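# Transfer four plates from gray tray to blue tray

## Task

Take all four plates off the gray tray and put them on the blue tray so that each one rests flat, while the gray tray stays standing the right way up.

## Robot and tools

Robot: two arms, left_arm and right_arm, each ending in the same five-finger right hand (so the hands are not mirrored; every hand axis and number means the same on both). Bases in the scene frame: left_arm at (+0.035, +0.513, +0.002) m, right_arm at (+0.050, -0.644, +0.001) m, each turned only slightly about z. A post stands behind the arms. Loose objects may occasionally get a brief push.

Frames. Scene frame: origin at table-top height midway between the nominal bases, +x out over the table, +z up, left_arm toward +y. Every hand pose, velocity and Hand target in results is in that arm's own base frame, and offsets run along that arm's base axes, with turns made about the Hand target position. Printed positions may be a few centimetres off, more at long reach.

Hand point: a point 0.15 m out from the wrist face along the fingers and 0.05 m in front of the palm. Its +z runs along straight fingers, +y leaves the palm, +x goes across the palm away from the thumb. Straight fingers end 0.06-0.07 m past it along +z and sit 0.06 m behind it along -y. A wrist bracket on the little-finger side can collide with things; with fingers level the wrist may hang below the hand point (up to 0.13 m palm down, 0.25 m palm up) and touch the table first.

A row is 28 numbers, each in [-1, 1], always filled for both arms: left dx, dy, dz, rx, ry, rz, then left little, ring, middle, index, thumb_bend, thumb_turn, force_limit, speed; then the same fourteen for the right arm. The six pose numbers are an offset (not a pose) from that arm's Hand target as it stood when the action or move began; 1.0 equals 0.6 m or 180 degrees, and rx, ry, rz form one rotation vector. Six zeros asks nothing new of that arm. The six finger numbers are absolute positions: +1 open/straight, -1 closed; thumb_turn +1 beside the palm, -1 in front of it facing the fingers. force_limit maps -1..+1 to about 0..10 N at the fingertip (0..15 N for the two thumb motors). speed rises from nearly zero at -1 to full at +0.48 and stays full above; full travel takes 0.49 s. Close at speed -0.94 or lower for a gentle grip. No number means unchanged: to keep a hand as it is, resend the eight hand numbers of its last executed row (if none yet, its hand_measured six plus hand_force_limit and hand_speed). With the thumb in front, thumb and fingers enclose items about 0.035-0.065 m thick; a thumb tip against the index pad can pinch a light item up to about 0.08 m.

execute_actions(actions, cameras): actions is a list of actions; each action is a table of up to 15 rows, one per 1/30 s step, and a short table repeats its last row to 15 steps. Every row counts from the action's start pose, not from the row before. Images appear only for an empty list or when cameras names them.

move(target, speed, blend, stop_force, zero, blocking, cameras): target is one 28-number row or up to 15 rows, all offsets counted from the same starting Hand targets. Paths are straight and do not avoid obstacles; total time is capped at 10 s. speed: m/s, 0.002-3.2, default 0.25 (turns up to twice that in rad/s), one value or one per target. blend: metres of corner rounding, default 0 (stop at each). stop_force: 4-120 N, ends an arm's path when its wrist sensor feels that much extra push against its travel; unreliable while the hand turns; needs identical hand numbers on every row and cannot go with blocking=false. zero (default true) rezeroes the sensor before the move. blocking=false returns after about 0.5 s while the move continues. A move is refused if the wrist would pass too close to its base's first axis; go around the base instead.

wait(seconds 0-3600), stop() brakes a running move, zoom_image(camera, region [x0,y0,x1,y1], max 504x504) on cam_head_left, cam_head_right or cam_high (each 672x504), show_instructions(), zero_wrist_force(arm), finished_scene(scene=1).

Results give per arm end_effector_position (m), end_effector_quat_wxyz, velocities, Hand target, joint positions and torques, wrist force/torque in the tool's own axes plus the peak since last shown, and hand_measured, hand_stopped_by (moving, target, force, stalled, fault) and hand_load_n (positive pushes a finger open; near 0 after a lost grip). A move adds a move: line such as done, off_target, moving, held or fault, plus limits=paced (pose clipped) or limits=held (steps withheld). Commanded orientation is clipped to 32 degrees from the measured one each step; an arm may settle short of its Hand target, so send the remaining gap as an offset.

Avoid: dropping or releasing moving plates, knocking anything off the table, tipping the gray tray, arm-to-arm contact (including gripping the other hand), and pressing past a firm contact. About 150 N outside force or excess joint torque stops the arm for 10 s; overheated motors (70 °C warning, 85 °C braking) stop it for 30-60 s.

Each tool is called after "Call:" as name(argument=value, ...), one argument or row to a line, values as JSON.

Reference images:

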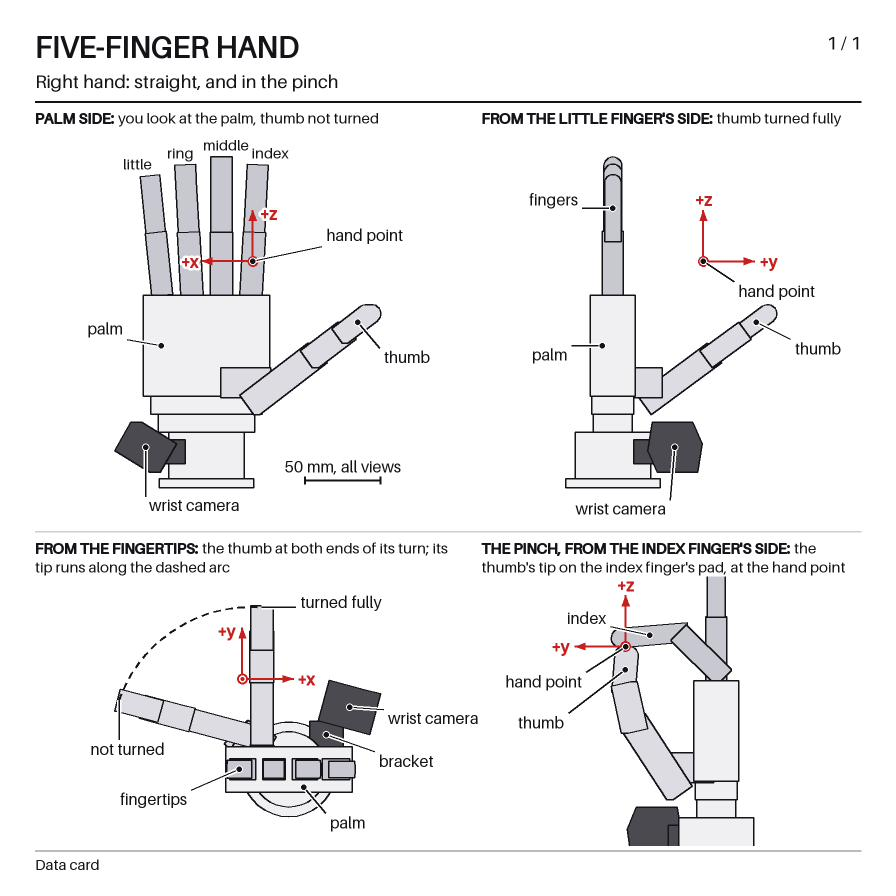

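## Session

Call:
execute_actions(
  actions=[],
)

Scene clock: 0.00 s.
left_arm: end_effector_position=(+0.6026, -0.2380, +0.2825) hand_measured=(+1.000, +1.000, +1.000, +1.000, +1.000, +1.000) hand_load_n=(+0.0, +0.0, +0.0, +0.0, +0.0, +0.0) hand_stopped_by=(target, target, target, target, target, target) hand_force_limit=0.00 hand_speed=-0.80 end_effector_quat_wxyz=(+0.206, -0.406, +0.871, +0.184) | right_arm: end_effector_position=(+0.3777, -0.1572, +0.1285) hand_measured=(+1.000, +1.000, +1.000, +1.000, +1.000, +1.000) hand_load_n=(+0.0, +0.0, +0.0, +0.0, +0.0, +0.0) hand_stopped_by=(target, target, target, target, target, target) hand_force_limit=0.00 hand_speed=-0.80 end_effector_quat_wxyz=(-0.207, +0.044, +0.926, -0.311)
Joint positions: left_arm=[-0.881 -1.057 1.535 1.371 1.079 -3.395] | right_arm=[-0.491 -1.303 2.128 0.882 2.327 -1.912]
Joint velocities: within noise
Joint torques (N m): no reading
Wrist force (N): no reading
Wrist torque (N m): no reading
Wrist force, peak (N): no reading
Hand target: left_arm +0.6026, -0.2380, +0.2825; +0.206, -0.406, +0.871, +0.184 | right_arm +0.3777, -0.1572, +0.1285; -0.207, +0.044, +0.926, -0.311

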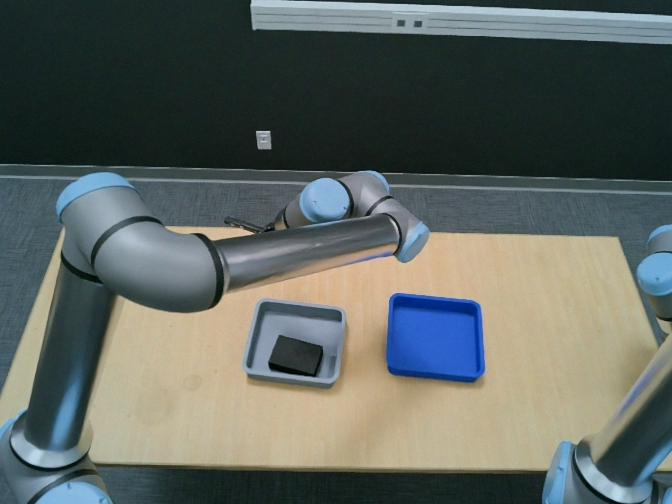

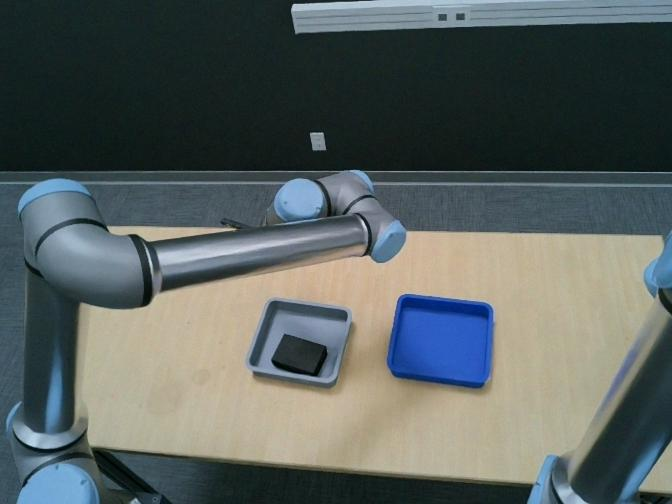

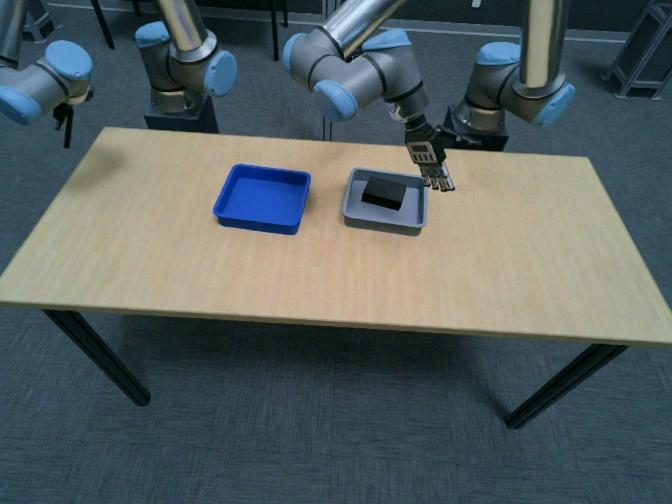

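Call:
zoom_image(
  camera="cam_head_left",
  region=[230, 280, 370, 400],
)

Call:
zoom_image(
  camera="cam_high",
  region=[330, 150, 450, 250],
)

Call:
zoom_image(
  camera="cam_head_right",
  region=[230, 280, 370, 400],
)

Call:
zoom_image(
  camera="cam_high",
  region=[200, 150, 320, 250],
)

Scaled by 3.600.

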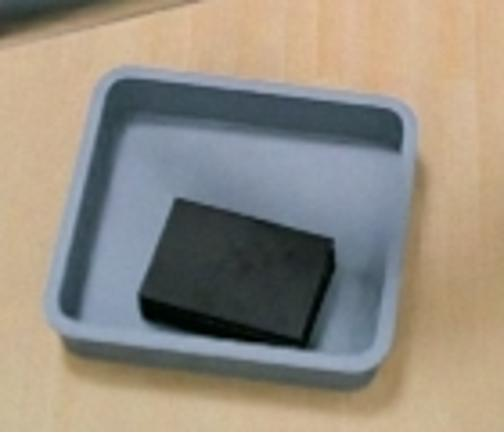

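Scaled by 4.200.

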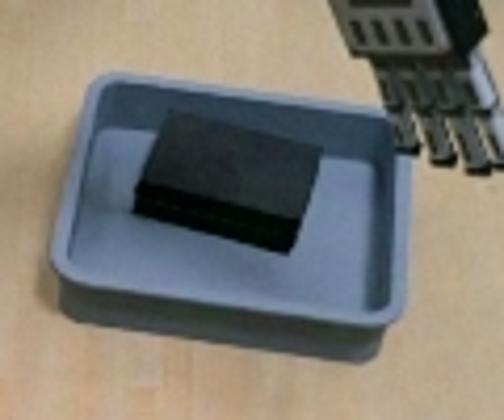

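Scaled by 3.600.

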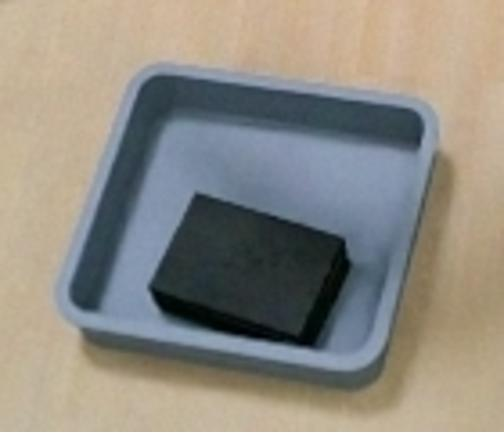

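Scaled by 4.200.

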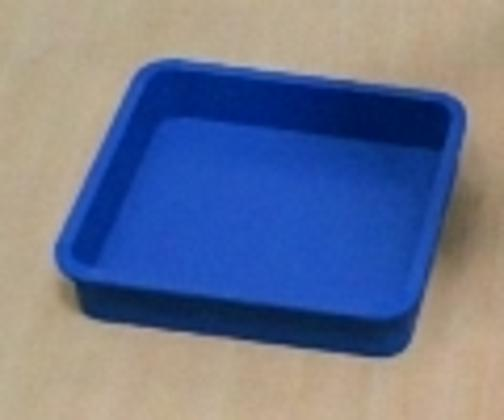

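Call:
move(
  target=[-0.391,-0.372,0.115,-0.2524,-0.2095,0.1388,1,1,1,1,1,-1,0,0,0,0,0,0,0,0,1,1,1,1,1,1,0,-0.8],
  speed=0.2,
  cameras=["all"],
)

Scene clock: 65.37 s.
left_arm: end_effector_position=(+0.3680, -0.4611, +0.3515) hand_measured=(+1.000, +1.000, +1.000, +1.000, +1.000, -1.000) hand_load_n=(+0.0, +0.0, +0.0, +0.0, +0.0, +0.0) hand_stopped_by=(target, target, target, target, target, target) hand_force_limit=0.00 hand_speed=0.00 end_effector_quat_wxyz=(-0.256, +0.659, -0.659, +0.256) end_effector_velocity=(-0.001, -0.002, +0.000) end_effector_angular_velocity=(-0.005, -0.001, +0.002) | right_arm: end_effector_position=(+0.3777, -0.1572, +0.1285) hand_measured=(+1.000, +1.000, +1.000, +1.000, +1.000, +1.000) hand_load_n=(+0.0, +0.0, +0.0, +0.0, +0.0, +0.0) hand_stopped_by=(target, target, target, target, target, target) hand_force_limit=0.00 hand_speed=-0.80 end_effector_quat_wxyz=(-0.207, +0.044, +0.926, -0.311)
Joint positions: left_arm=[-1.456 -1.417 1.746 1.138 0.837 -4.558] | right_arm=[-0.491 -1.303 2.128 0.882 2.327 -1.912]
Joint velocities: left_arm=[-0.002 0 -0.001 -0.001 -0.001 -0.005] | right_arm=[within noise]
Joint torques (N m): left_arm=[-15.64 -45.58 -45.44 1.52 -2.98 -2.28] | right_arm=[0.4 -44.68 -24.59 3.74 1.27 0.32]
Wrist force (N): left_arm=[0.9 -0.7 1.1] | right_arm=[-0.3 0.0 0.2]
Wrist torque (N m): left_arm=[-0.07 -0.06 0.04] | right_arm=[-0.01 0.03 -0.02]
Wrist force, peak (N): left_arm=[1.5 -0.6 0.7] | right_arm=[0.5 -0.7 0.3]
Hand target: left_arm +0.3680, -0.4612, +0.3515; -0.256, +0.659, -0.659, +0.256 | right_arm +0.3777, -0.1572, +0.1285; -0.207, +0.044, +0.926, -0.311
Off the commanded pose: left_arm 0.000 m, 0 deg | right_arm 0.000 m, 0 deg.
move: done

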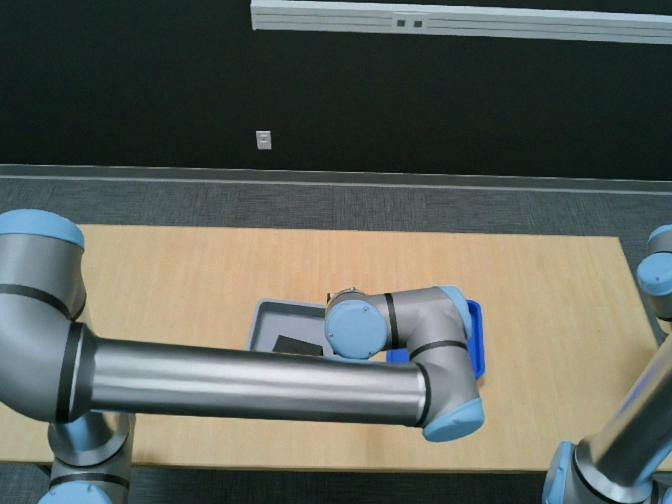

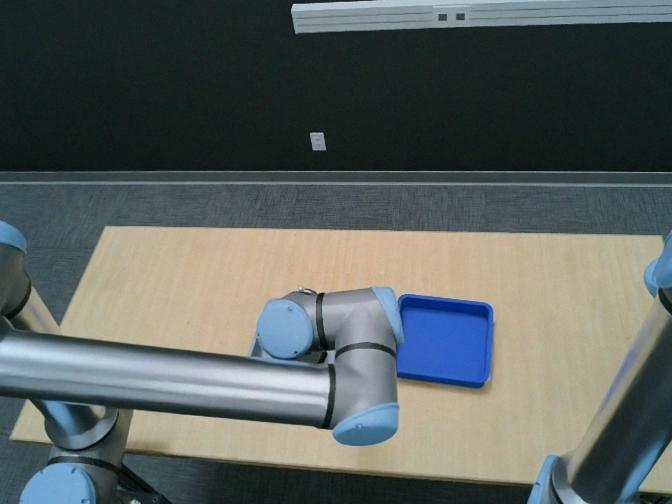

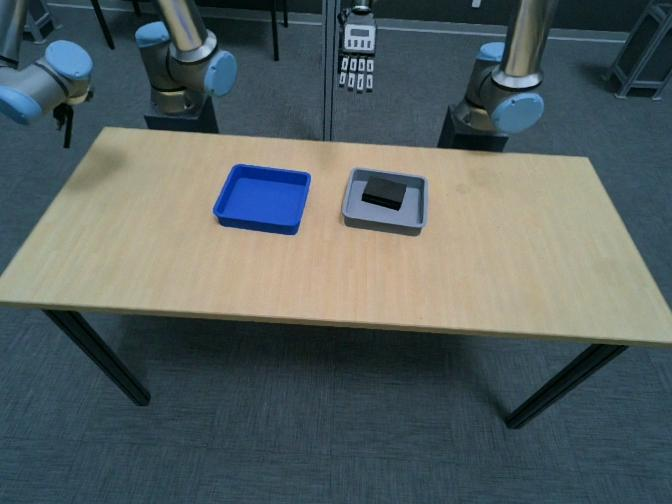

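Call:
zoom_image(
  camera="cam_high",
  region=[300, 0, 420, 100],
)

Scaled by 4.200.

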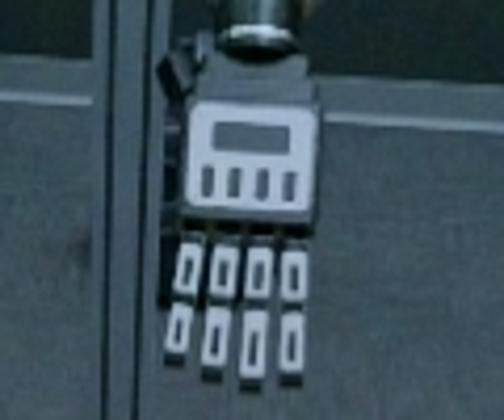

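Call:
move(
  target=[0,0,-0.25,0,0,0,1,1,1,1,1,-1,0,0,0,0,0,0,0,0,1,1,1,1,1,1,0,-0.8],
  speed=0.2,
  cameras=["cam_high"],
)

Call:
zoom_image(
  camera="cam_high",
  region=[320, 100, 440, 240],
)

Call:
move(
  target=[0.25,0,0,0,0,0,1,1,1,1,1,-1,0,0,0,0,0,0,0,0,1,1,1,1,1,1,0,-0.8],
  speed=0.2,
  cameras=["cam_high"],
)

Call:
zoom_image(
  camera="cam_high",
  region=[320, 100, 440, 240],
)

Call:
move(
  target=[0,-0.3333,0,0,0,0,1,1,1,1,1,-1,0,0,0,0,0,0,0,0,1,1,1,1,1,1,0,-0.8],
  speed=0.2,
  cameras=["cam_high"],
)

Call:
zoom_image(
  camera="cam_high",
  region=[200, 100, 320, 240],
)

Scene clock: 77.97 s.
left_arm: end_effector_position=(+0.3680, -0.4612, +0.2016) hand_measured=(+1.000, +1.000, +1.000, +1.000, +1.000, -1.000) hand_load_n=(+0.0, -0.5, +0.0, +0.0, +0.0, +0.0) hand_stopped_by=(target, target, target, target, target, target) hand_force_limit=0.00 hand_speed=0.00 end_effector_quat_wxyz=(-0.256, +0.659, -0.659, +0.256) | right_arm: end_effector_position=(+0.3777, -0.1572, +0.1285) hand_measured=(+1.000, +1.000, +1.000, +1.000, +1.000, +1.000) hand_load_n=(+0.0, +0.0, +0.0, +0.0, +0.0, +0.0) hand_stopped_by=(target, target, target, target, target, target) hand_force_limit=0.00 hand_speed=-0.80 end_effector_quat_wxyz=(-0.207, +0.044, +0.926, -0.311)
Joint positions: left_arm=[-1.456 -1.305 1.899 0.872 0.836 -4.558] | right_arm=[-0.491 -1.303 2.128 0.882 2.327 -1.912]
Joint torques (N m): left_arm=[4.19 -45.01 -27.31 1.93 -0.35 -0.28] | right_arm=[-1.21 -44.33 -23.99 3.65 1.47 0.23]
Wrist force (N): left_arm=[0.8 -0.8 1.3] | right_arm=[-0.1 -0.1 0.0]
Wrist torque (N m): left_arm=[-0.13 -0.10 0.07] | right_arm=[-0.01 0.01 0.00]
Wrist force, peak (N): left_arm=[1.0 1.2 2.8] | right_arm=[0.6 -0.6 0.1]
Hand target: left_arm +0.3680, -0.4612, +0.2015; -0.256, +0.659, -0.659, +0.256 | right_arm +0.3777, -0.1572, +0.1285; -0.207, +0.044, +0.926, -0.311
Off the commanded pose: left_arm 0.000 m, 0 deg | right_arm 0.000 m, 0 deg.
move: done

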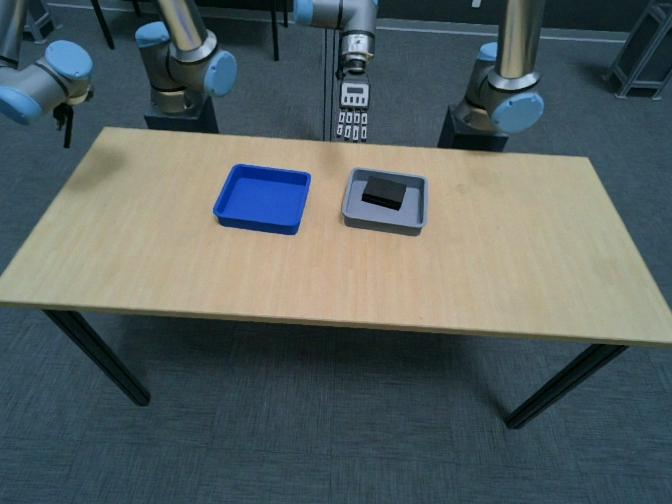

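Scaled by 3.600.

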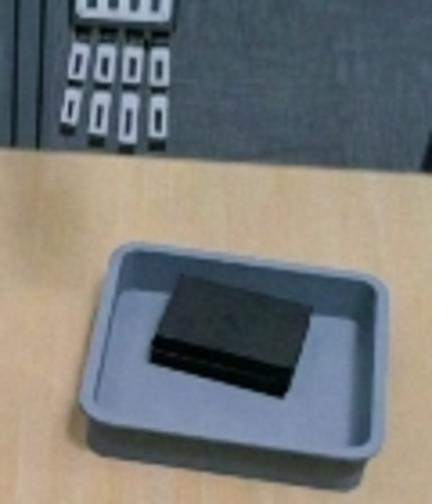

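Scene clock: 79.17 s.
left_arm: end_effector_position=(+0.5179, -0.4611, +0.2014) hand_measured=(+1.000, +1.000, +1.000, +1.000, +1.000, -1.000) hand_load_n=(+0.0, +0.0, +0.0, +0.0, +0.0, +0.0) hand_stopped_by=(target, target, target, target, target, target) hand_force_limit=0.00 hand_speed=0.00 end_effector_quat_wxyz=(-0.256, +0.659, -0.659, +0.256) | right_arm: end_effector_position=(+0.3777, -0.1572, +0.1285) hand_measured=(+1.000, +1.000, +1.000, +1.000, +1.000, +1.000) hand_load_n=(+0.0, +0.0, +0.0, +0.0, +0.0, +0.0) hand_stopped_by=(target, target, target, target, target, target) hand_force_limit=0.00 hand_speed=-0.80 end_effector_quat_wxyz=(-0.207, +0.044, +0.926, -0.311)
Joint positions: left_arm=[-1.194 -1.217 1.725 0.739 0.893 -4.221] | right_arm=[-0.491 -1.303 2.128 0.882 2.327 -1.912]
Joint torques (N m): left_arm=[9.72 -55.03 -45.15 2.28 -3.18 0.97] | right_arm=[-1.49 -44.01 -24.3 3.82 1.31 0.42]
Wrist force (N): left_arm=[1.0 -0.7 1.0] | right_arm=[0.0 -0.5 -0.1]
Wrist torque (N m): left_arm=[-0.07 -0.03 0.25] | right_arm=[-0.07 0.00 -0.01]
Wrist force, peak (N): left_arm=[0.8 -2.4 2.0] | right_arm=[0.4 -0.6 -0.1]
Hand target: left_arm +0.5180, -0.4612, +0.2015; -0.256, +0.659, -0.659, +0.256 | right_arm +0.3777, -0.1572, +0.1285; -0.207, +0.044, +0.926, -0.311
Off the commanded pose: left_arm 0.000 m, 0 deg | right_arm 0.000 m, 0 deg.
move: done

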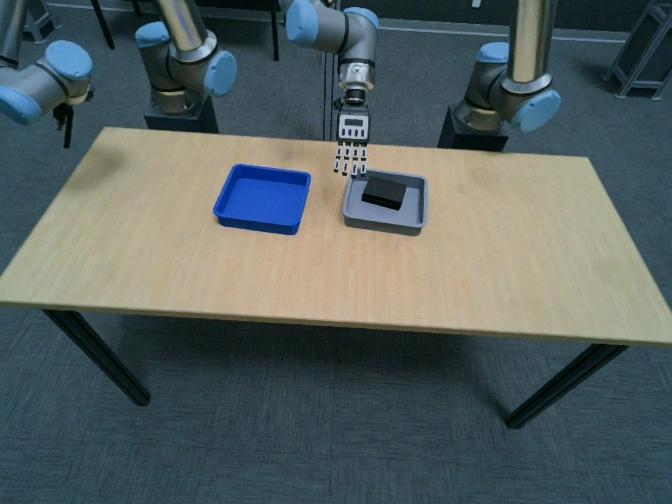

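Scaled by 3.600.

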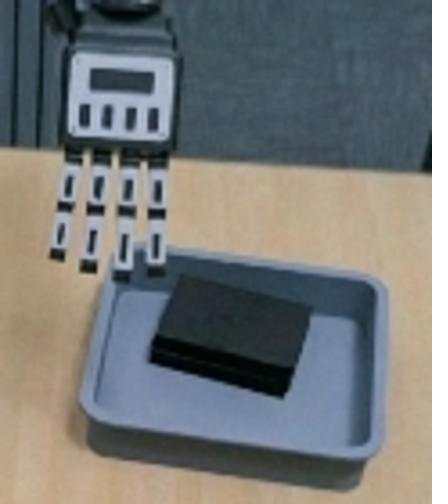

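Scene clock: 80.63 s.
left_arm: end_effector_position=(+0.5180, -0.6611, +0.2015) hand_measured=(+1.000, +1.000, +1.000, +1.000, +1.000, -1.000) hand_load_n=(+0.0, -0.5, +0.0, +0.0, +0.0, +0.0) hand_stopped_by=(target, target, target, target, target, target) hand_force_limit=0.00 hand_speed=0.00 end_effector_quat_wxyz=(-0.256, +0.659, -0.659, +0.256) | right_arm: end_effector_position=(+0.3777, -0.1572, +0.1285) hand_measured=(+1.000, +1.000, +1.000, +1.000, +1.000, +1.000) hand_load_n=(+0.0, +0.0, +0.0, +0.0, +0.0, +0.0) hand_stopped_by=(target, target, target, target, target, target) hand_force_limit=0.00 hand_speed=-0.80 end_effector_quat_wxyz=(-0.207, +0.044, +0.926, -0.311)
Joint positions: left_arm=[-1.288 -0.951 1.329 0.944 0.866 -4.338] | right_arm=[-0.491 -1.303 2.128 0.882 2.327 -1.912]
Joint torques (N m): left_arm=[0.61 -76.74 -44 4.53 1.55 0.1] | right_arm=[-0.81 -45.44 -24.57 3.88 1.43 0.5]
Wrist force (N): left_arm=[1.0 -0.3 0.5] | right_arm=[0.4 -0.4 -0.2]
Wrist torque (N m): left_arm=[0.05 -0.04 0.10] | right_arm=[-0.05 -0.05 0.01]
Wrist force, peak (N): left_arm=[3.4 0.0 0.3] | right_arm=[-0.1 -0.9 -0.1]
Hand target: left_arm +0.5180, -0.6612, +0.2015; -0.256, +0.659, -0.659, +0.256 | right_arm +0.3777, -0.1572, +0.1285; -0.207, +0.044, +0.926, -0.311
Off the commanded pose: left_arm 0.000 m, 0 deg | right_arm 0.000 m, 0 deg.
move: done

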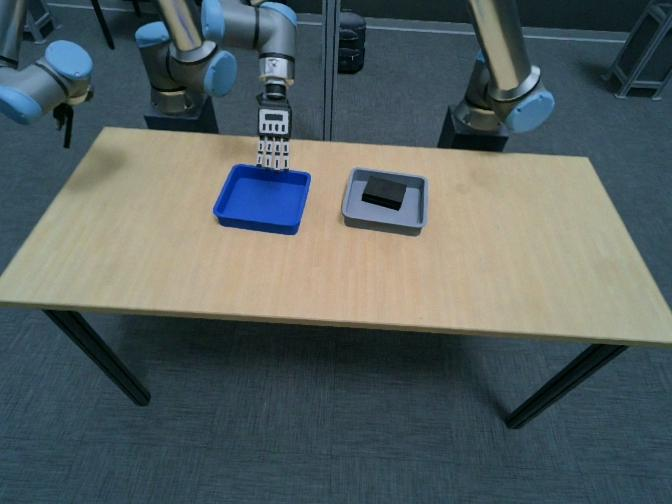

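Scaled by 3.600.

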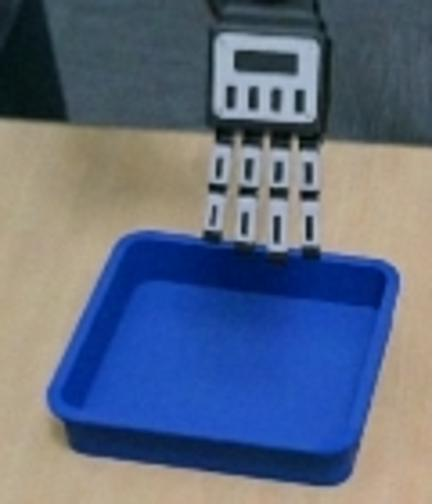

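Call:
zoom_image(
  camera="cam_high",
  region=[355, 165, 415, 215],
)

Call:
zoom_image(
  camera="cam_high",
  region=[340, 160, 432, 240],
)

Call:
zoom_image(
  camera="cam_high",
  region=[208, 160, 316, 240],
)

Scaled by 8.400.

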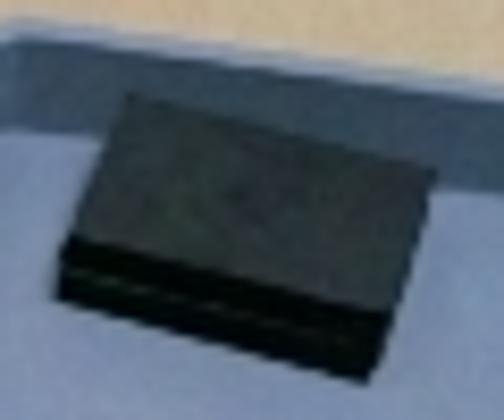

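Scaled by 5.478.

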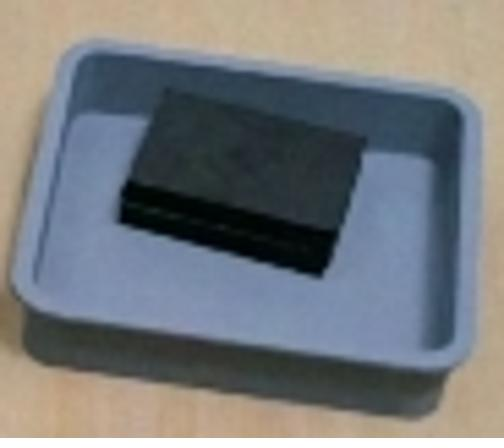

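Scaled by 4.667.

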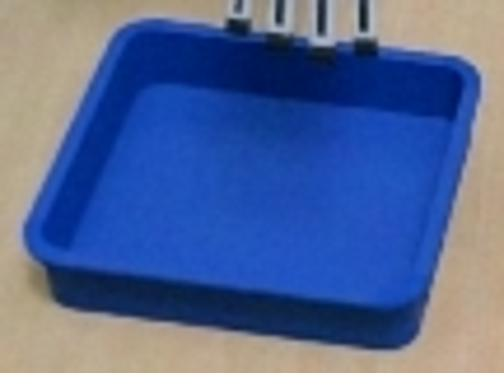

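Call:
move(
  target=[-0.033,0.488,0,-0.0077,-0.059,-0.0825,1,1,0.5,0.5,1,-1,0,0,0,0,0,0,0,0,1,1,1,1,1,1,0,-0.8],
  speed=0.2,
  cameras=["all"],
)

Call:
zoom_image(
  camera="cam_high",
  region=[320, 100, 440, 240],
)

Scene clock: 175.23 s.
left_arm: end_effector_position=(+0.4983, -0.3684, +0.2015) hand_measured=(+1.000, +1.000, +0.500, +0.500, +1.000, -1.000) hand_load_n=(+0.0, +0.0, +0.0, +0.0, +0.0, +0.0) hand_stopped_by=(target, target, target, target, target, target) hand_force_limit=0.00 hand_speed=0.00 end_effector_quat_wxyz=(+0.272, -0.546, +0.709, -0.354) | right_arm: end_effector_position=(+0.3777, -0.1572, +0.1285) hand_measured=(+1.000, +1.000, +1.000, +1.000, +1.000, +1.000) hand_load_n=(+0.0, +0.0, +0.0, +0.0, +0.0, +0.0) hand_stopped_by=(target, target, target, target, target, target) hand_force_limit=0.00 hand_speed=-0.80 end_effector_quat_wxyz=(-0.207, +0.044, +0.926, -0.311)
Joint positions: left_arm=[-1.211 -1.48 2.048 0.344 0.862 -3.842] | right_arm=[-0.491 -1.303 2.128 0.882 2.327 -1.912]
Joint torques (N m): left_arm=[-2.1 -46.28 -26.92 -0.11 -3.03 1.68] | right_arm=[-1.53 -44.16 -24.13 3.96 1.46 0.34]
Wrist force (N): left_arm=[0.9 -0.8 1.1] | right_arm=[0.1 -0.3 0.0]
Wrist torque (N m): left_arm=[-0.02 -0.07 0.26] | right_arm=[-0.04 -0.02 -0.01]
Wrist force, peak (N): left_arm=[3.2 -0.7 1.0] | right_arm=[0.4 -0.5 0.5]
Hand target: left_arm +0.4982, -0.3684, +0.2015; +0.272, -0.546, +0.709, -0.354 | right_arm +0.3777, -0.1572, +0.1285; -0.207, +0.044, +0.926, -0.311
Off the commanded pose: left_arm 0.000 m, 0 deg | right_arm 0.000 m, 0 deg.
move: done

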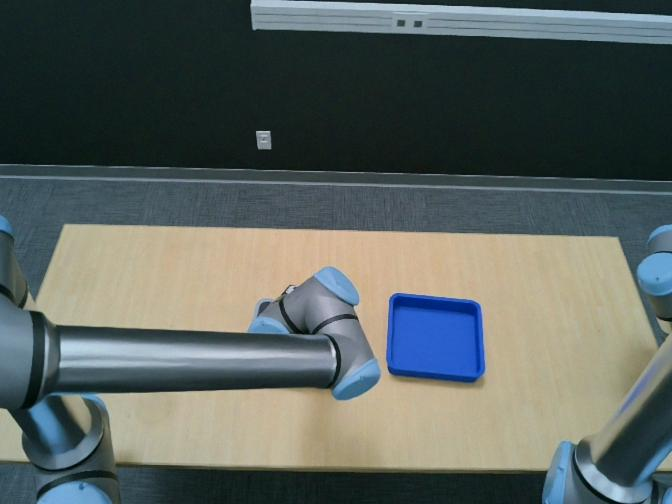

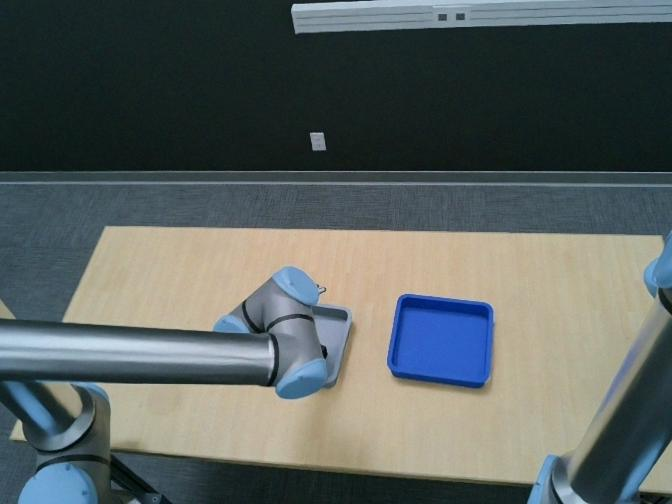

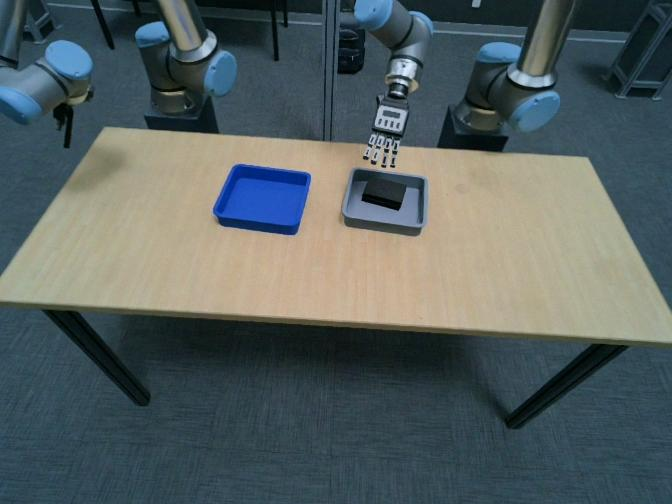

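Scaled by 3.600.

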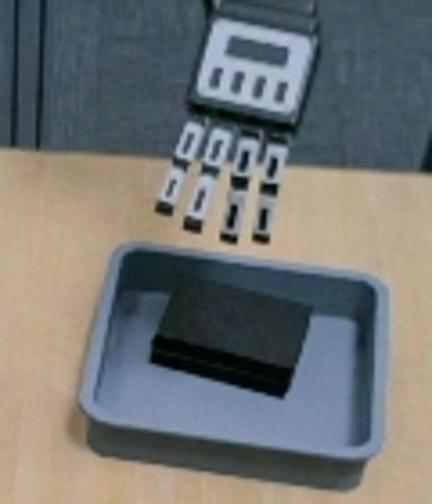

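Call:
move(
  target=[0.0322,-0.0086,-0.19,0,0,0,1,1,0.5,0.5,1,-1,0,0,0,0,0,0,0,0,1,1,1,1,1,1,0,-0.8],
  speed=0.15,
  cameras=["cam_high"],
)

Call:
zoom_image(
  camera="cam_high",
  region=[340, 120, 430, 240],
)

Call:
move(
  target=[0,0,-0.08,0,0,0,1,1,0.5,0.5,1,-1,0,0,0,0,0,0,0,0,1,1,1,1,1,1,0,-0.8],
  speed=0.01,
  stop_force=4,
  cameras=["cam_high"],
)

Call:
zoom_image(
  camera="cam_high",
  region=[340, 120, 430, 240],
)

Scene clock: 188.57 s.
left_arm: end_effector_position=(+0.5176, -0.3734, +0.0875) hand_measured=(+1.000, +1.000, +0.500, +0.500, +1.000, -1.000) hand_load_n=(+0.0, +0.0, +0.0, +0.0, +0.0, +0.0) hand_stopped_by=(target, target, target, target, target, target) hand_force_limit=0.00 hand_speed=0.00 end_effector_quat_wxyz=(+0.272, -0.546, +0.709, -0.354) | right_arm: end_effector_position=(+0.3777, -0.1572, +0.1285) hand_measured=(+1.000, +1.000, +1.000, +1.000, +1.000, +1.000) hand_load_n=(+0.0, +0.0, +0.0, +0.0, +0.0, +0.0) hand_stopped_by=(target, target, target, target, target, target) hand_force_limit=0.00 hand_speed=-0.80 end_effector_quat_wxyz=(-0.207, +0.044, +0.926, -0.311)
Joint positions: left_arm=[-1.175 -1.326 2.11 0.105 0.884 -3.805] | right_arm=[-0.491 -1.303 2.128 0.882 2.327 -1.912]
Joint torques (N m): left_arm=[-15.49 -38.59 -36.4 0.34 -3.76 -2.34] | right_arm=[-0.02 -44.71 -24.39 4.01 1.58 0.51]
Wrist force (N): left_arm=[1.3 -0.3 1.4] | right_arm=[0.3 -0.6 0.1]
Wrist torque (N m): left_arm=[0.04 -0.16 0.05] | right_arm=[-0.09 -0.05 0.00]
Wrist force, peak (N): left_arm=[1.3 0.6 2.5] | right_arm=[0.6 -0.5 0.4]
Hand target: left_arm +0.5176, -0.3735, +0.0875; +0.272, -0.546, +0.709, -0.354 | right_arm +0.3777, -0.1572, +0.1285; -0.207, +0.044, +0.926, -0.311
Off the commanded pose: left_arm 0.000 m, 0 deg | right_arm 0.000 m, 0 deg.
move: done

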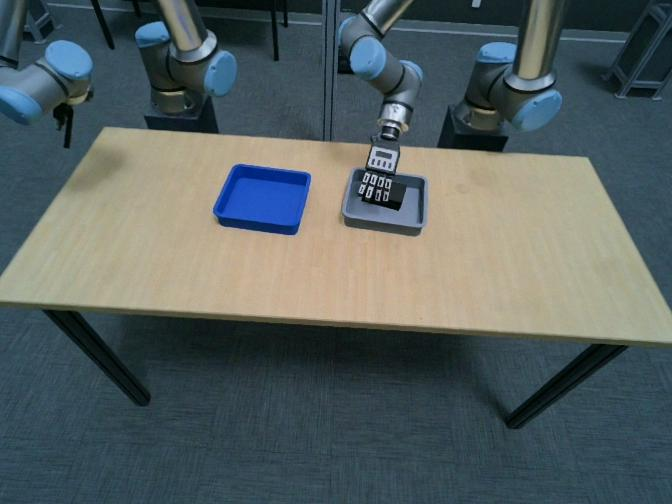

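Scaled by 4.200.

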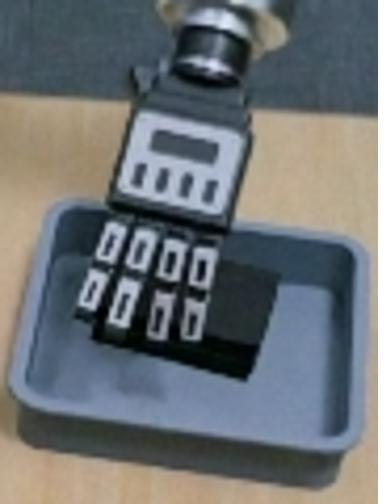

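Scene clock: 192.47 s.
left_arm: end_effector_position=(+0.5176, -0.3735, +0.0591) hand_measured=(+1.000, +1.000, +0.500, +0.500, +1.000, -1.000) hand_load_n=(+0.0, +0.0, +0.0, +0.0, +0.0, +0.0) hand_stopped_by=(target, target, target, target, target, target) hand_force_limit=0.00 hand_speed=0.00 end_effector_quat_wxyz=(+0.272, -0.546, +0.709, -0.354) | right_arm: end_effector_position=(+0.3777, -0.1572, +0.1285) hand_measured=(+1.000, +1.000, +1.000, +1.000, +1.000, +1.000) hand_load_n=(-0.5, +0.0, +0.0, +0.0, +0.0, +0.0) hand_stopped_by=(target, target, target, target, target, target) hand_force_limit=0.00 hand_speed=-0.80 end_effector_quat_wxyz=(-0.207, +0.044, +0.926, -0.311)
Joint positions: left_arm=[-1.175 -1.286 2.126 0.049 0.884 -3.805] | right_arm=[-0.491 -1.303 2.128 0.882 2.327 -1.912]
Joint torques (N m): left_arm=[-14.38 -52.91 -33.28 3.58 1.19 -1.37] | right_arm=[-0.88 -45 -25.25 4.04 1.18 0.55]
Wrist force (N): left_arm=[1.0 -3.8 -1.2] | right_arm=[0.2 0.0 0.2]
Wrist torque (N m): left_arm=[-0.25 -0.12 0.02] | right_arm=[-0.01 -0.04 0.01]
Wrist force, peak (N): left_arm=[0.6 -9.2 -5.2] | right_arm=[0.7 -0.7 0.1]
Hand target: left_arm +0.5176, -0.3735, +0.0591; +0.272, -0.546, +0.709, -0.354 (not the last commanded pose) | right_arm +0.3777, -0.1572, +0.1285; -0.207, +0.044, +0.926, -0.311
Off the commanded pose: left_arm 0.020 m, 0 deg | right_arm 0.000 m, 0 deg.
move: contact (left_arm)

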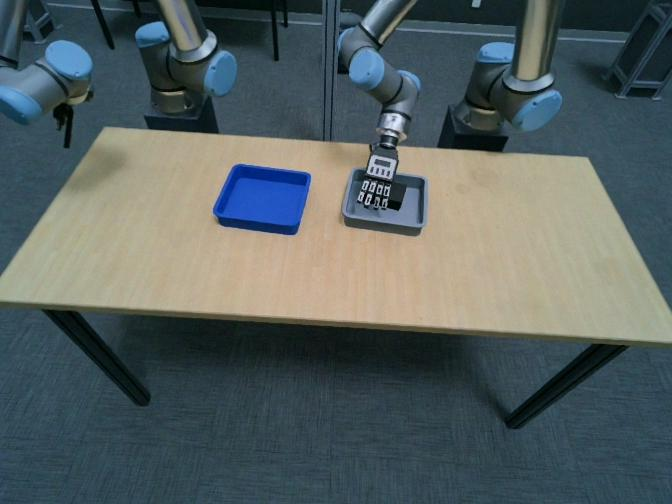

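Scaled by 4.200.

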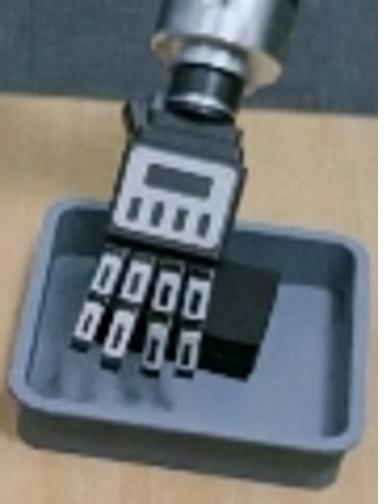

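Call:
move(
  target=[
    [0,0,0.0333,0,0,0,1,1,0.5,0.5,1,-1,0,0,0,0,0,0,0,0,1,1,1,1,1,1,0,-0.8],
    [-0.037,0.0099,0.0333,0,0,0,1,1,0.5,0.5,1,-1,0,0,0,0,0,0,0,0,1,1,1,1,1,1,0,-0.8],
  ],
  speed=0.05,
  cameras=["cam_high"],
)

Call:
move(
  target=[0,0,-0.0483,0,0,0,1,1,0.5,0.5,1,-1,0,0,0,0,0,0,0,0,1,1,1,1,1,1,0,-0.8],
  speed=0.015,
  stop_force=5,
  cameras=["all"],
)

Call:
zoom_image(
  camera="cam_high",
  region=[340, 120, 430, 240],
)

Scene clock: 208.23 s.
left_arm: end_effector_position=(+0.4953, -0.3675, +0.0791) hand_measured=(+1.000, +1.000, +0.500, +0.500, +1.000, -1.000) hand_load_n=(+0.0, +0.0, +0.0, +0.0, +0.0, +0.0) hand_stopped_by=(target, target, target, target, target, target) hand_force_limit=0.00 hand_speed=0.00 end_effector_quat_wxyz=(+0.272, -0.545, +0.709, -0.354) | right_arm: end_effector_position=(+0.3777, -0.1572, +0.1285) hand_measured=(+1.000, +1.000, +1.000, +1.000, +1.000, +1.000) hand_load_n=(+0.0, +0.0, +0.0, +0.0, +0.0, +0.0) hand_stopped_by=(target, target, target, target, target, target) hand_force_limit=0.00 hand_speed=-0.80 end_effector_quat_wxyz=(-0.207, +0.044, +0.926, -0.311)
Joint positions: left_arm=[-1.216 -1.336 2.151 0.101 0.858 -3.847] | right_arm=[-0.491 -1.303 2.128 0.882 2.327 -1.912]
Joint torques (N m): left_arm=[8.94 -33.14 -35.8 0.06 1.26 0.66] | right_arm=[-1.33 -44.28 -24.29 4.05 1.57 0.61]
Wrist force (N): left_arm=[1.0 -0.7 1.5] | right_arm=[0.1 -0.3 -0.2]
Wrist torque (N m): left_arm=[0.01 -0.10 0.05] | right_arm=[-0.02 -0.02 0.01]
Wrist force, peak (N): left_arm=[1.0 -4.9 -1.7] | right_arm=[0.6 -0.6 -0.4]
Hand target: left_arm +0.4954, -0.3676, +0.0791; +0.272, -0.546, +0.709, -0.354 | right_arm +0.3777, -0.1572, +0.1285; -0.207, +0.044, +0.926, -0.311
Off the commanded pose: left_arm 0.000 m, 0 deg | right_arm 0.000 m, 0 deg.
move: done

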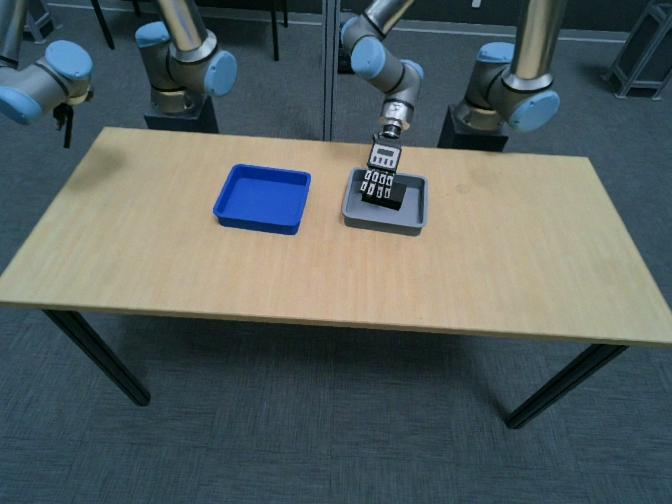

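Scene clock: 210.60 s.
left_arm: end_effector_position=(+0.4954, -0.3676, +0.0590) hand_measured=(+1.000, +1.000, +0.500, +0.500, +1.000, -1.000) hand_load_n=(+0.0, +0.0, +0.0, +0.0, -0.5, +0.0) hand_stopped_by=(target, target, target, target, target, target) hand_force_limit=0.00 hand_speed=0.00 end_effector_quat_wxyz=(+0.272, -0.546, +0.709, -0.354) | right_arm: end_effector_position=(+0.3777, -0.1572, +0.1285) hand_measured=(+1.000, +1.000, +1.000, +1.000, +1.000, +1.000) hand_load_n=(+0.0, +0.0, +0.0, +0.0, +0.0, +0.0) hand_stopped_by=(target, target, target, target, target, target) hand_force_limit=0.00 hand_speed=-0.80 end_effector_quat_wxyz=(-0.207, +0.044, +0.926, -0.311)
Joint positions: left_arm=[-1.216 -1.307 2.163 0.06 0.859 -3.847] | right_arm=[-0.491 -1.303 2.128 0.882 2.327 -1.912]
Joint torques (N m): left_arm=[5.41 -44.25 -33.57 0.32 0.97 -2.11] | right_arm=[-1.2 -44.04 -24.41 4.02 1.53 0.67]
Wrist force (N): left_arm=[0.9 -3.8 -1.2] | right_arm=[0.2 -0.1 -0.2]
Wrist torque (N m): left_arm=[-0.22 -0.10 0.04] | right_arm=[0.00 -0.03 0.01]
Wrist force, peak (N): left_arm=[0.6 -12.1 -7.5] | right_arm=[0.5 -0.4 -0.5]
Hand target: left_arm +0.4954, -0.3676, +0.0590; +0.272, -0.546, +0.709, -0.354 (not the last commanded pose) | right_arm +0.3777, -0.1572, +0.1285; -0.207, +0.044, +0.926, -0.311
Off the commanded pose: left_arm 0.009 m, 0 deg | right_arm 0.000 m, 0 deg.
move: contact (left_arm)

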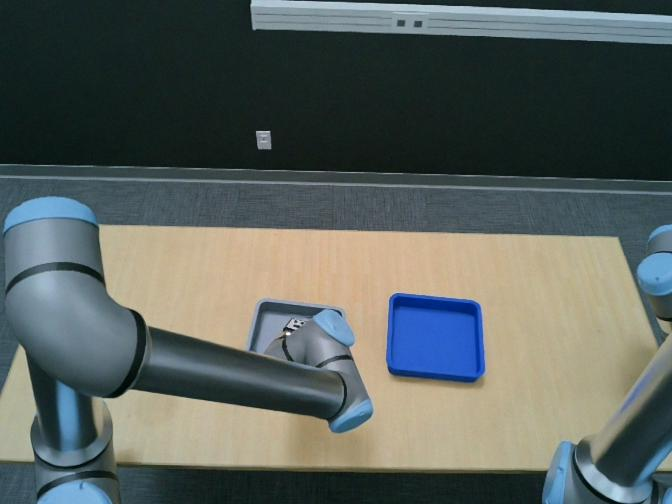

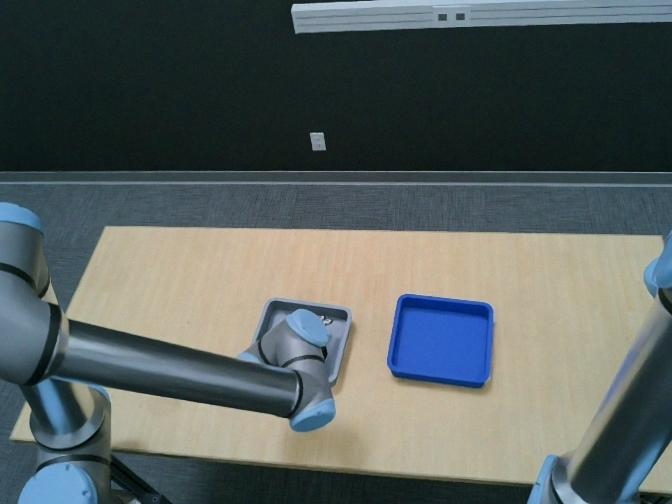

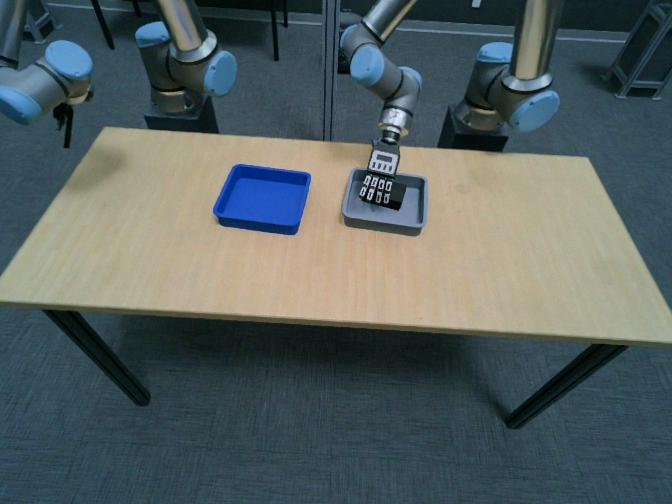

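Scaled by 4.200.

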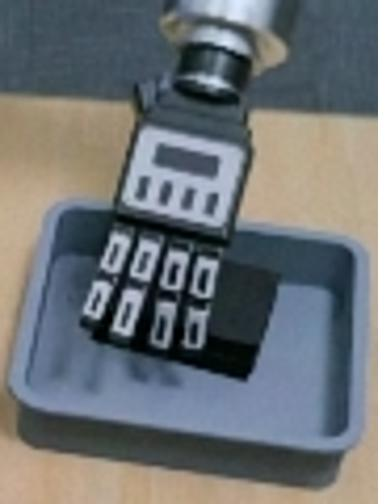

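Call:
move(
  target=[
    [0,0,0.0167,0,0,0,1,1,0.5,0.5,1,-1,0,0,0,0,0,0,0,0,1,1,1,1,1,1,0,-0.8],
    [-0.0097,0.0026,0.0167,0,0,0,1,1,0.5,0.5,1,-1,0,0,0,0,0,0,0,0,1,1,1,1,1,1,0,-0.8],
  ],
  speed=0.05,
)

Call:
move(
  target=[0,0,-0.0317,0,0,0,1,1,0.5,0.5,1,-1,0,0,0,0,0,0,0,0,1,1,1,1,1,1,0,-0.8],
  speed=0.006,
  stop_force=4,
  cameras=["cam_high"],
)

Call:
zoom_image(
  camera="cam_high",
  region=[340, 120, 430, 240],
)

Scene clock: 244.67 s.
left_arm: end_effector_position=(+0.4895, -0.3659, +0.0690) hand_measured=(+1.000, +1.000, +0.500, +0.500, +1.000, -1.000) hand_load_n=(+0.0, +0.0, +0.0, +0.0, +0.0, +0.0) hand_stopped_by=(target, target, target, target, target, target) hand_force_limit=0.00 hand_speed=0.00 end_effector_quat_wxyz=(+0.272, -0.545, +0.709, -0.354) | right_arm: end_effector_position=(+0.3777, -0.1572, +0.1285) hand_measured=(+1.000, +1.000, +1.000, +1.000, +1.000, +1.000) hand_load_n=(+0.0, +0.0, +0.0, +0.0, +0.0, +0.0) hand_stopped_by=(target, target, target, target, target, target) hand_force_limit=0.00 hand_speed=-0.80 end_effector_quat_wxyz=(-0.207, +0.044, +0.926, -0.311)
Joint positions: left_arm=[-1.228 -1.327 2.166 0.084 0.852 -3.859] | right_arm=[-0.491 -1.303 2.128 0.882 2.327 -1.912]
Joint torques (N m): left_arm=[4.53 -36.38 -35.49 0.32 0.81 0.83] | right_arm=[-2.36 -44.13 -24.65 3.93 1.68 0.54]
Wrist force (N): left_arm=[0.7 -0.3 1.6] | right_arm=[0.3 -0.4 -0.1]
Wrist torque (N m): left_arm=[0.07 -0.05 0.05] | right_arm=[-0.05 -0.05 0.01]
Wrist force, peak (N): left_arm=[0.6 -5.3 -1.7] | right_arm=[0.6 -0.7 0.3]
Hand target: left_arm +0.4895, -0.3660, +0.0690; +0.272, -0.546, +0.709, -0.354 | right_arm +0.3777, -0.1572, +0.1285; -0.207, +0.044, +0.926, -0.311
Off the commanded pose: left_arm 0.000 m, 0 deg | right_arm 0.000 m, 0 deg.
move: done

Scene clock: 247.50 s.
left_arm: end_effector_position=(+0.4895, -0.3660, +0.0590) hand_measured=(+1.000, +1.000, +0.500, +0.500, +1.000, -1.000) hand_load_n=(+0.0, +0.0, +0.0, +0.0, +0.0, +0.0) hand_stopped_by=(target, target, target, target, target, target) hand_force_limit=0.00 hand_speed=0.00 end_effector_quat_wxyz=(+0.272, -0.546, +0.709, -0.354) | right_arm: end_effector_position=(+0.3777, -0.1572, +0.1285) hand_measured=(+1.000, +1.000, +1.000, +1.000, +1.000, +1.000) hand_load_n=(+0.0, +0.0, +0.0, +0.0, +0.0, -0.5) hand_stopped_by=(target, target, target, target, target, target) hand_force_limit=0.00 hand_speed=-0.80 end_effector_quat_wxyz=(-0.207, +0.044, +0.926, -0.311)
Joint positions: left_arm=[-1.228 -1.312 2.172 0.064 0.852 -3.859] | right_arm=[-0.491 -1.303 2.128 0.882 2.327 -1.912]
Joint torques (N m): left_arm=[5.44 -53.16 -33.57 3.81 0.76 -2.37] | right_arm=[-2.39 -44.54 -24.24 4.14 1.48 0.66]
Wrist force (N): left_arm=[0.8 -3.6 -0.7] | right_arm=[0.1 -0.3 -0.2]
Wrist torque (N m): left_arm=[-0.21 -0.06 0.02] | right_arm=[-0.03 -0.01 0.00]
Wrist force, peak (N): left_arm=[0.8 -5.9 -2.6] | right_arm=[0.7 -0.2 -0.5]
Hand target: left_arm +0.4895, -0.3660, +0.0590; +0.272, -0.546, +0.709, -0.354 (not the last commanded pose) | right_arm +0.3777, -0.1572, +0.1285; -0.207, +0.044, +0.926, -0.311
Off the commanded pose: left_arm 0.009 m, 0 deg | right_arm 0.000 m, 0 deg.
move: contact (left_arm)

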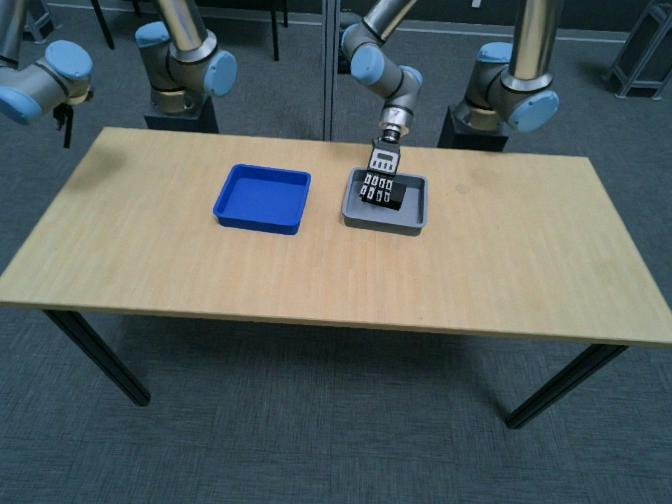

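Scaled by 4.200.

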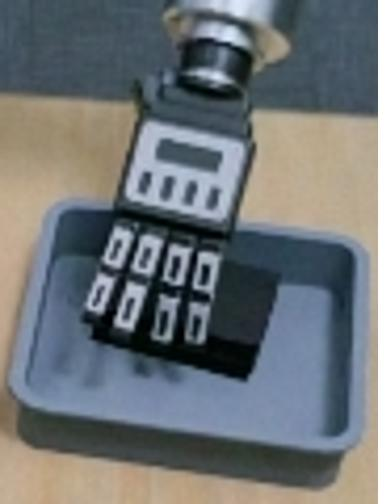

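Call:
move(
  target=[
    [0,0,0.0167,0,0,0,1,1,0.5,0.5,1,-1,0,0,0,0,0,0,0,0,1,1,1,1,1,1,0,-0.8],
    [-0.0129,0.0034,0.0167,0,0,0,1,1,0.5,0.5,1,-1,0,0,0,0,0,0,0,0,1,1,1,1,1,1,0,-0.8],
  ],
  speed=0.05,
)

Call:
move(
  target=[0,0,-0.0267,0,0,0,1,1,0.5,0.5,1,-1,0,0,0,0,0,0,0,0,1,1,1,1,1,1,0,-0.8],
  speed=0.006,
  stop_force=4,
)

Scene clock: 266.30 s.
left_arm: end_effector_position=(+0.4818, -0.3639, +0.0691) hand_measured=(+1.000, +1.000, +0.500, +0.500, +1.000, -1.000) hand_load_n=(+0.0, +0.0, +0.0, +0.0, +0.0, +0.0) hand_stopped_by=(target, target, target, target, target, target) hand_force_limit=0.00 hand_speed=0.00 end_effector_quat_wxyz=(+0.272, -0.545, +0.709, -0.354) | right_arm: end_effector_position=(+0.3777, -0.1572, +0.1285) hand_measured=(+1.000, +1.000, +1.000, +1.000, +1.000, +1.000) hand_load_n=(+0.0, +0.0, +0.0, +0.0, +0.0, -0.5) hand_stopped_by=(target, target, target, target, target, target) hand_force_limit=0.00 hand_speed=-0.80 end_effector_quat_wxyz=(-0.207, +0.044, +0.926, -0.311)
Joint positions: left_arm=[-1.243 -1.334 2.179 0.09 0.842 -3.876] | right_arm=[-0.491 -1.303 2.128 0.882 2.327 -1.912]
Joint torques (N m): left_arm=[5.89 -33.66 -35.19 0 0.95 1.12] | right_arm=[-2.16 -43.61 -24.91 3.9 1.51 0.55]
Wrist force (N): left_arm=[1.2 -0.7 1.9] | right_arm=[0.2 -0.3 -0.3]
Wrist torque (N m): left_arm=[-0.03 -0.11 0.01] | right_arm=[-0.02 -0.02 0.00]
Wrist force, peak (N): left_arm=[1.0 -4.5 -0.9] | right_arm=[0.7 0.6 -0.3]
Hand target: left_arm +0.4818, -0.3640, +0.0690; +0.272, -0.546, +0.709, -0.354 | right_arm +0.3777, -0.1572, +0.1285; -0.207, +0.044, +0.926, -0.311
Off the commanded pose: left_arm 0.000 m, 0 deg | right_arm 0.000 m, 0 deg.
move: done

Scene clock: 269.57 s.
left_arm: end_effector_position=(+0.4818, -0.3640, +0.0530) hand_measured=(+1.000, +1.000, +0.500, +0.500, +1.000, -1.000) hand_load_n=(+0.0, +0.0, +0.0, +0.0, +0.0, +0.0) hand_stopped_by=(target, target, target, target, target, target) hand_force_limit=0.00 hand_speed=0.00 end_effector_quat_wxyz=(+0.272, -0.546, +0.709, -0.354) | right_arm: end_effector_position=(+0.3777, -0.1572, +0.1285) hand_measured=(+1.000, +1.000, +1.000, +1.000, +1.000, +1.000) hand_load_n=(+0.0, +0.0, +0.0, +0.0, +0.0, +0.0) hand_stopped_by=(target, target, target, target, target, target) hand_force_limit=0.00 hand_speed=-0.80 end_effector_quat_wxyz=(-0.207, +0.044, +0.926, -0.311)
Joint positions: left_arm=[-1.243 -1.309 2.188 0.057 0.843 -3.876] | right_arm=[-0.491 -1.303 2.128 0.882 2.327 -1.912]
Joint torques (N m): left_arm=[2.41 -53.31 -24.71 4.09 1.65 -1.31] | right_arm=[-0.14 -44.32 -24.91 3.68 1.42 0.78]
Wrist force (N): left_arm=[0.7 -0.4 1.5] | right_arm=[0.1 0.1 0.1]
Wrist torque (N m): left_arm=[0.03 -0.03 -0.01] | right_arm=[0.02 -0.02 0.01]
Wrist force, peak (N): left_arm=[1.2 -0.9 2.1] | right_arm=[0.0 -0.6 0.4]
Hand target: left_arm +0.4818, -0.3640, +0.0530; +0.272, -0.546, +0.709, -0.354 | right_arm +0.3777, -0.1572, +0.1285; -0.207, +0.044, +0.926, -0.311
Off the commanded pose: left_arm 0.000 m, 0 deg | right_arm 0.000 m, 0 deg.
move: done


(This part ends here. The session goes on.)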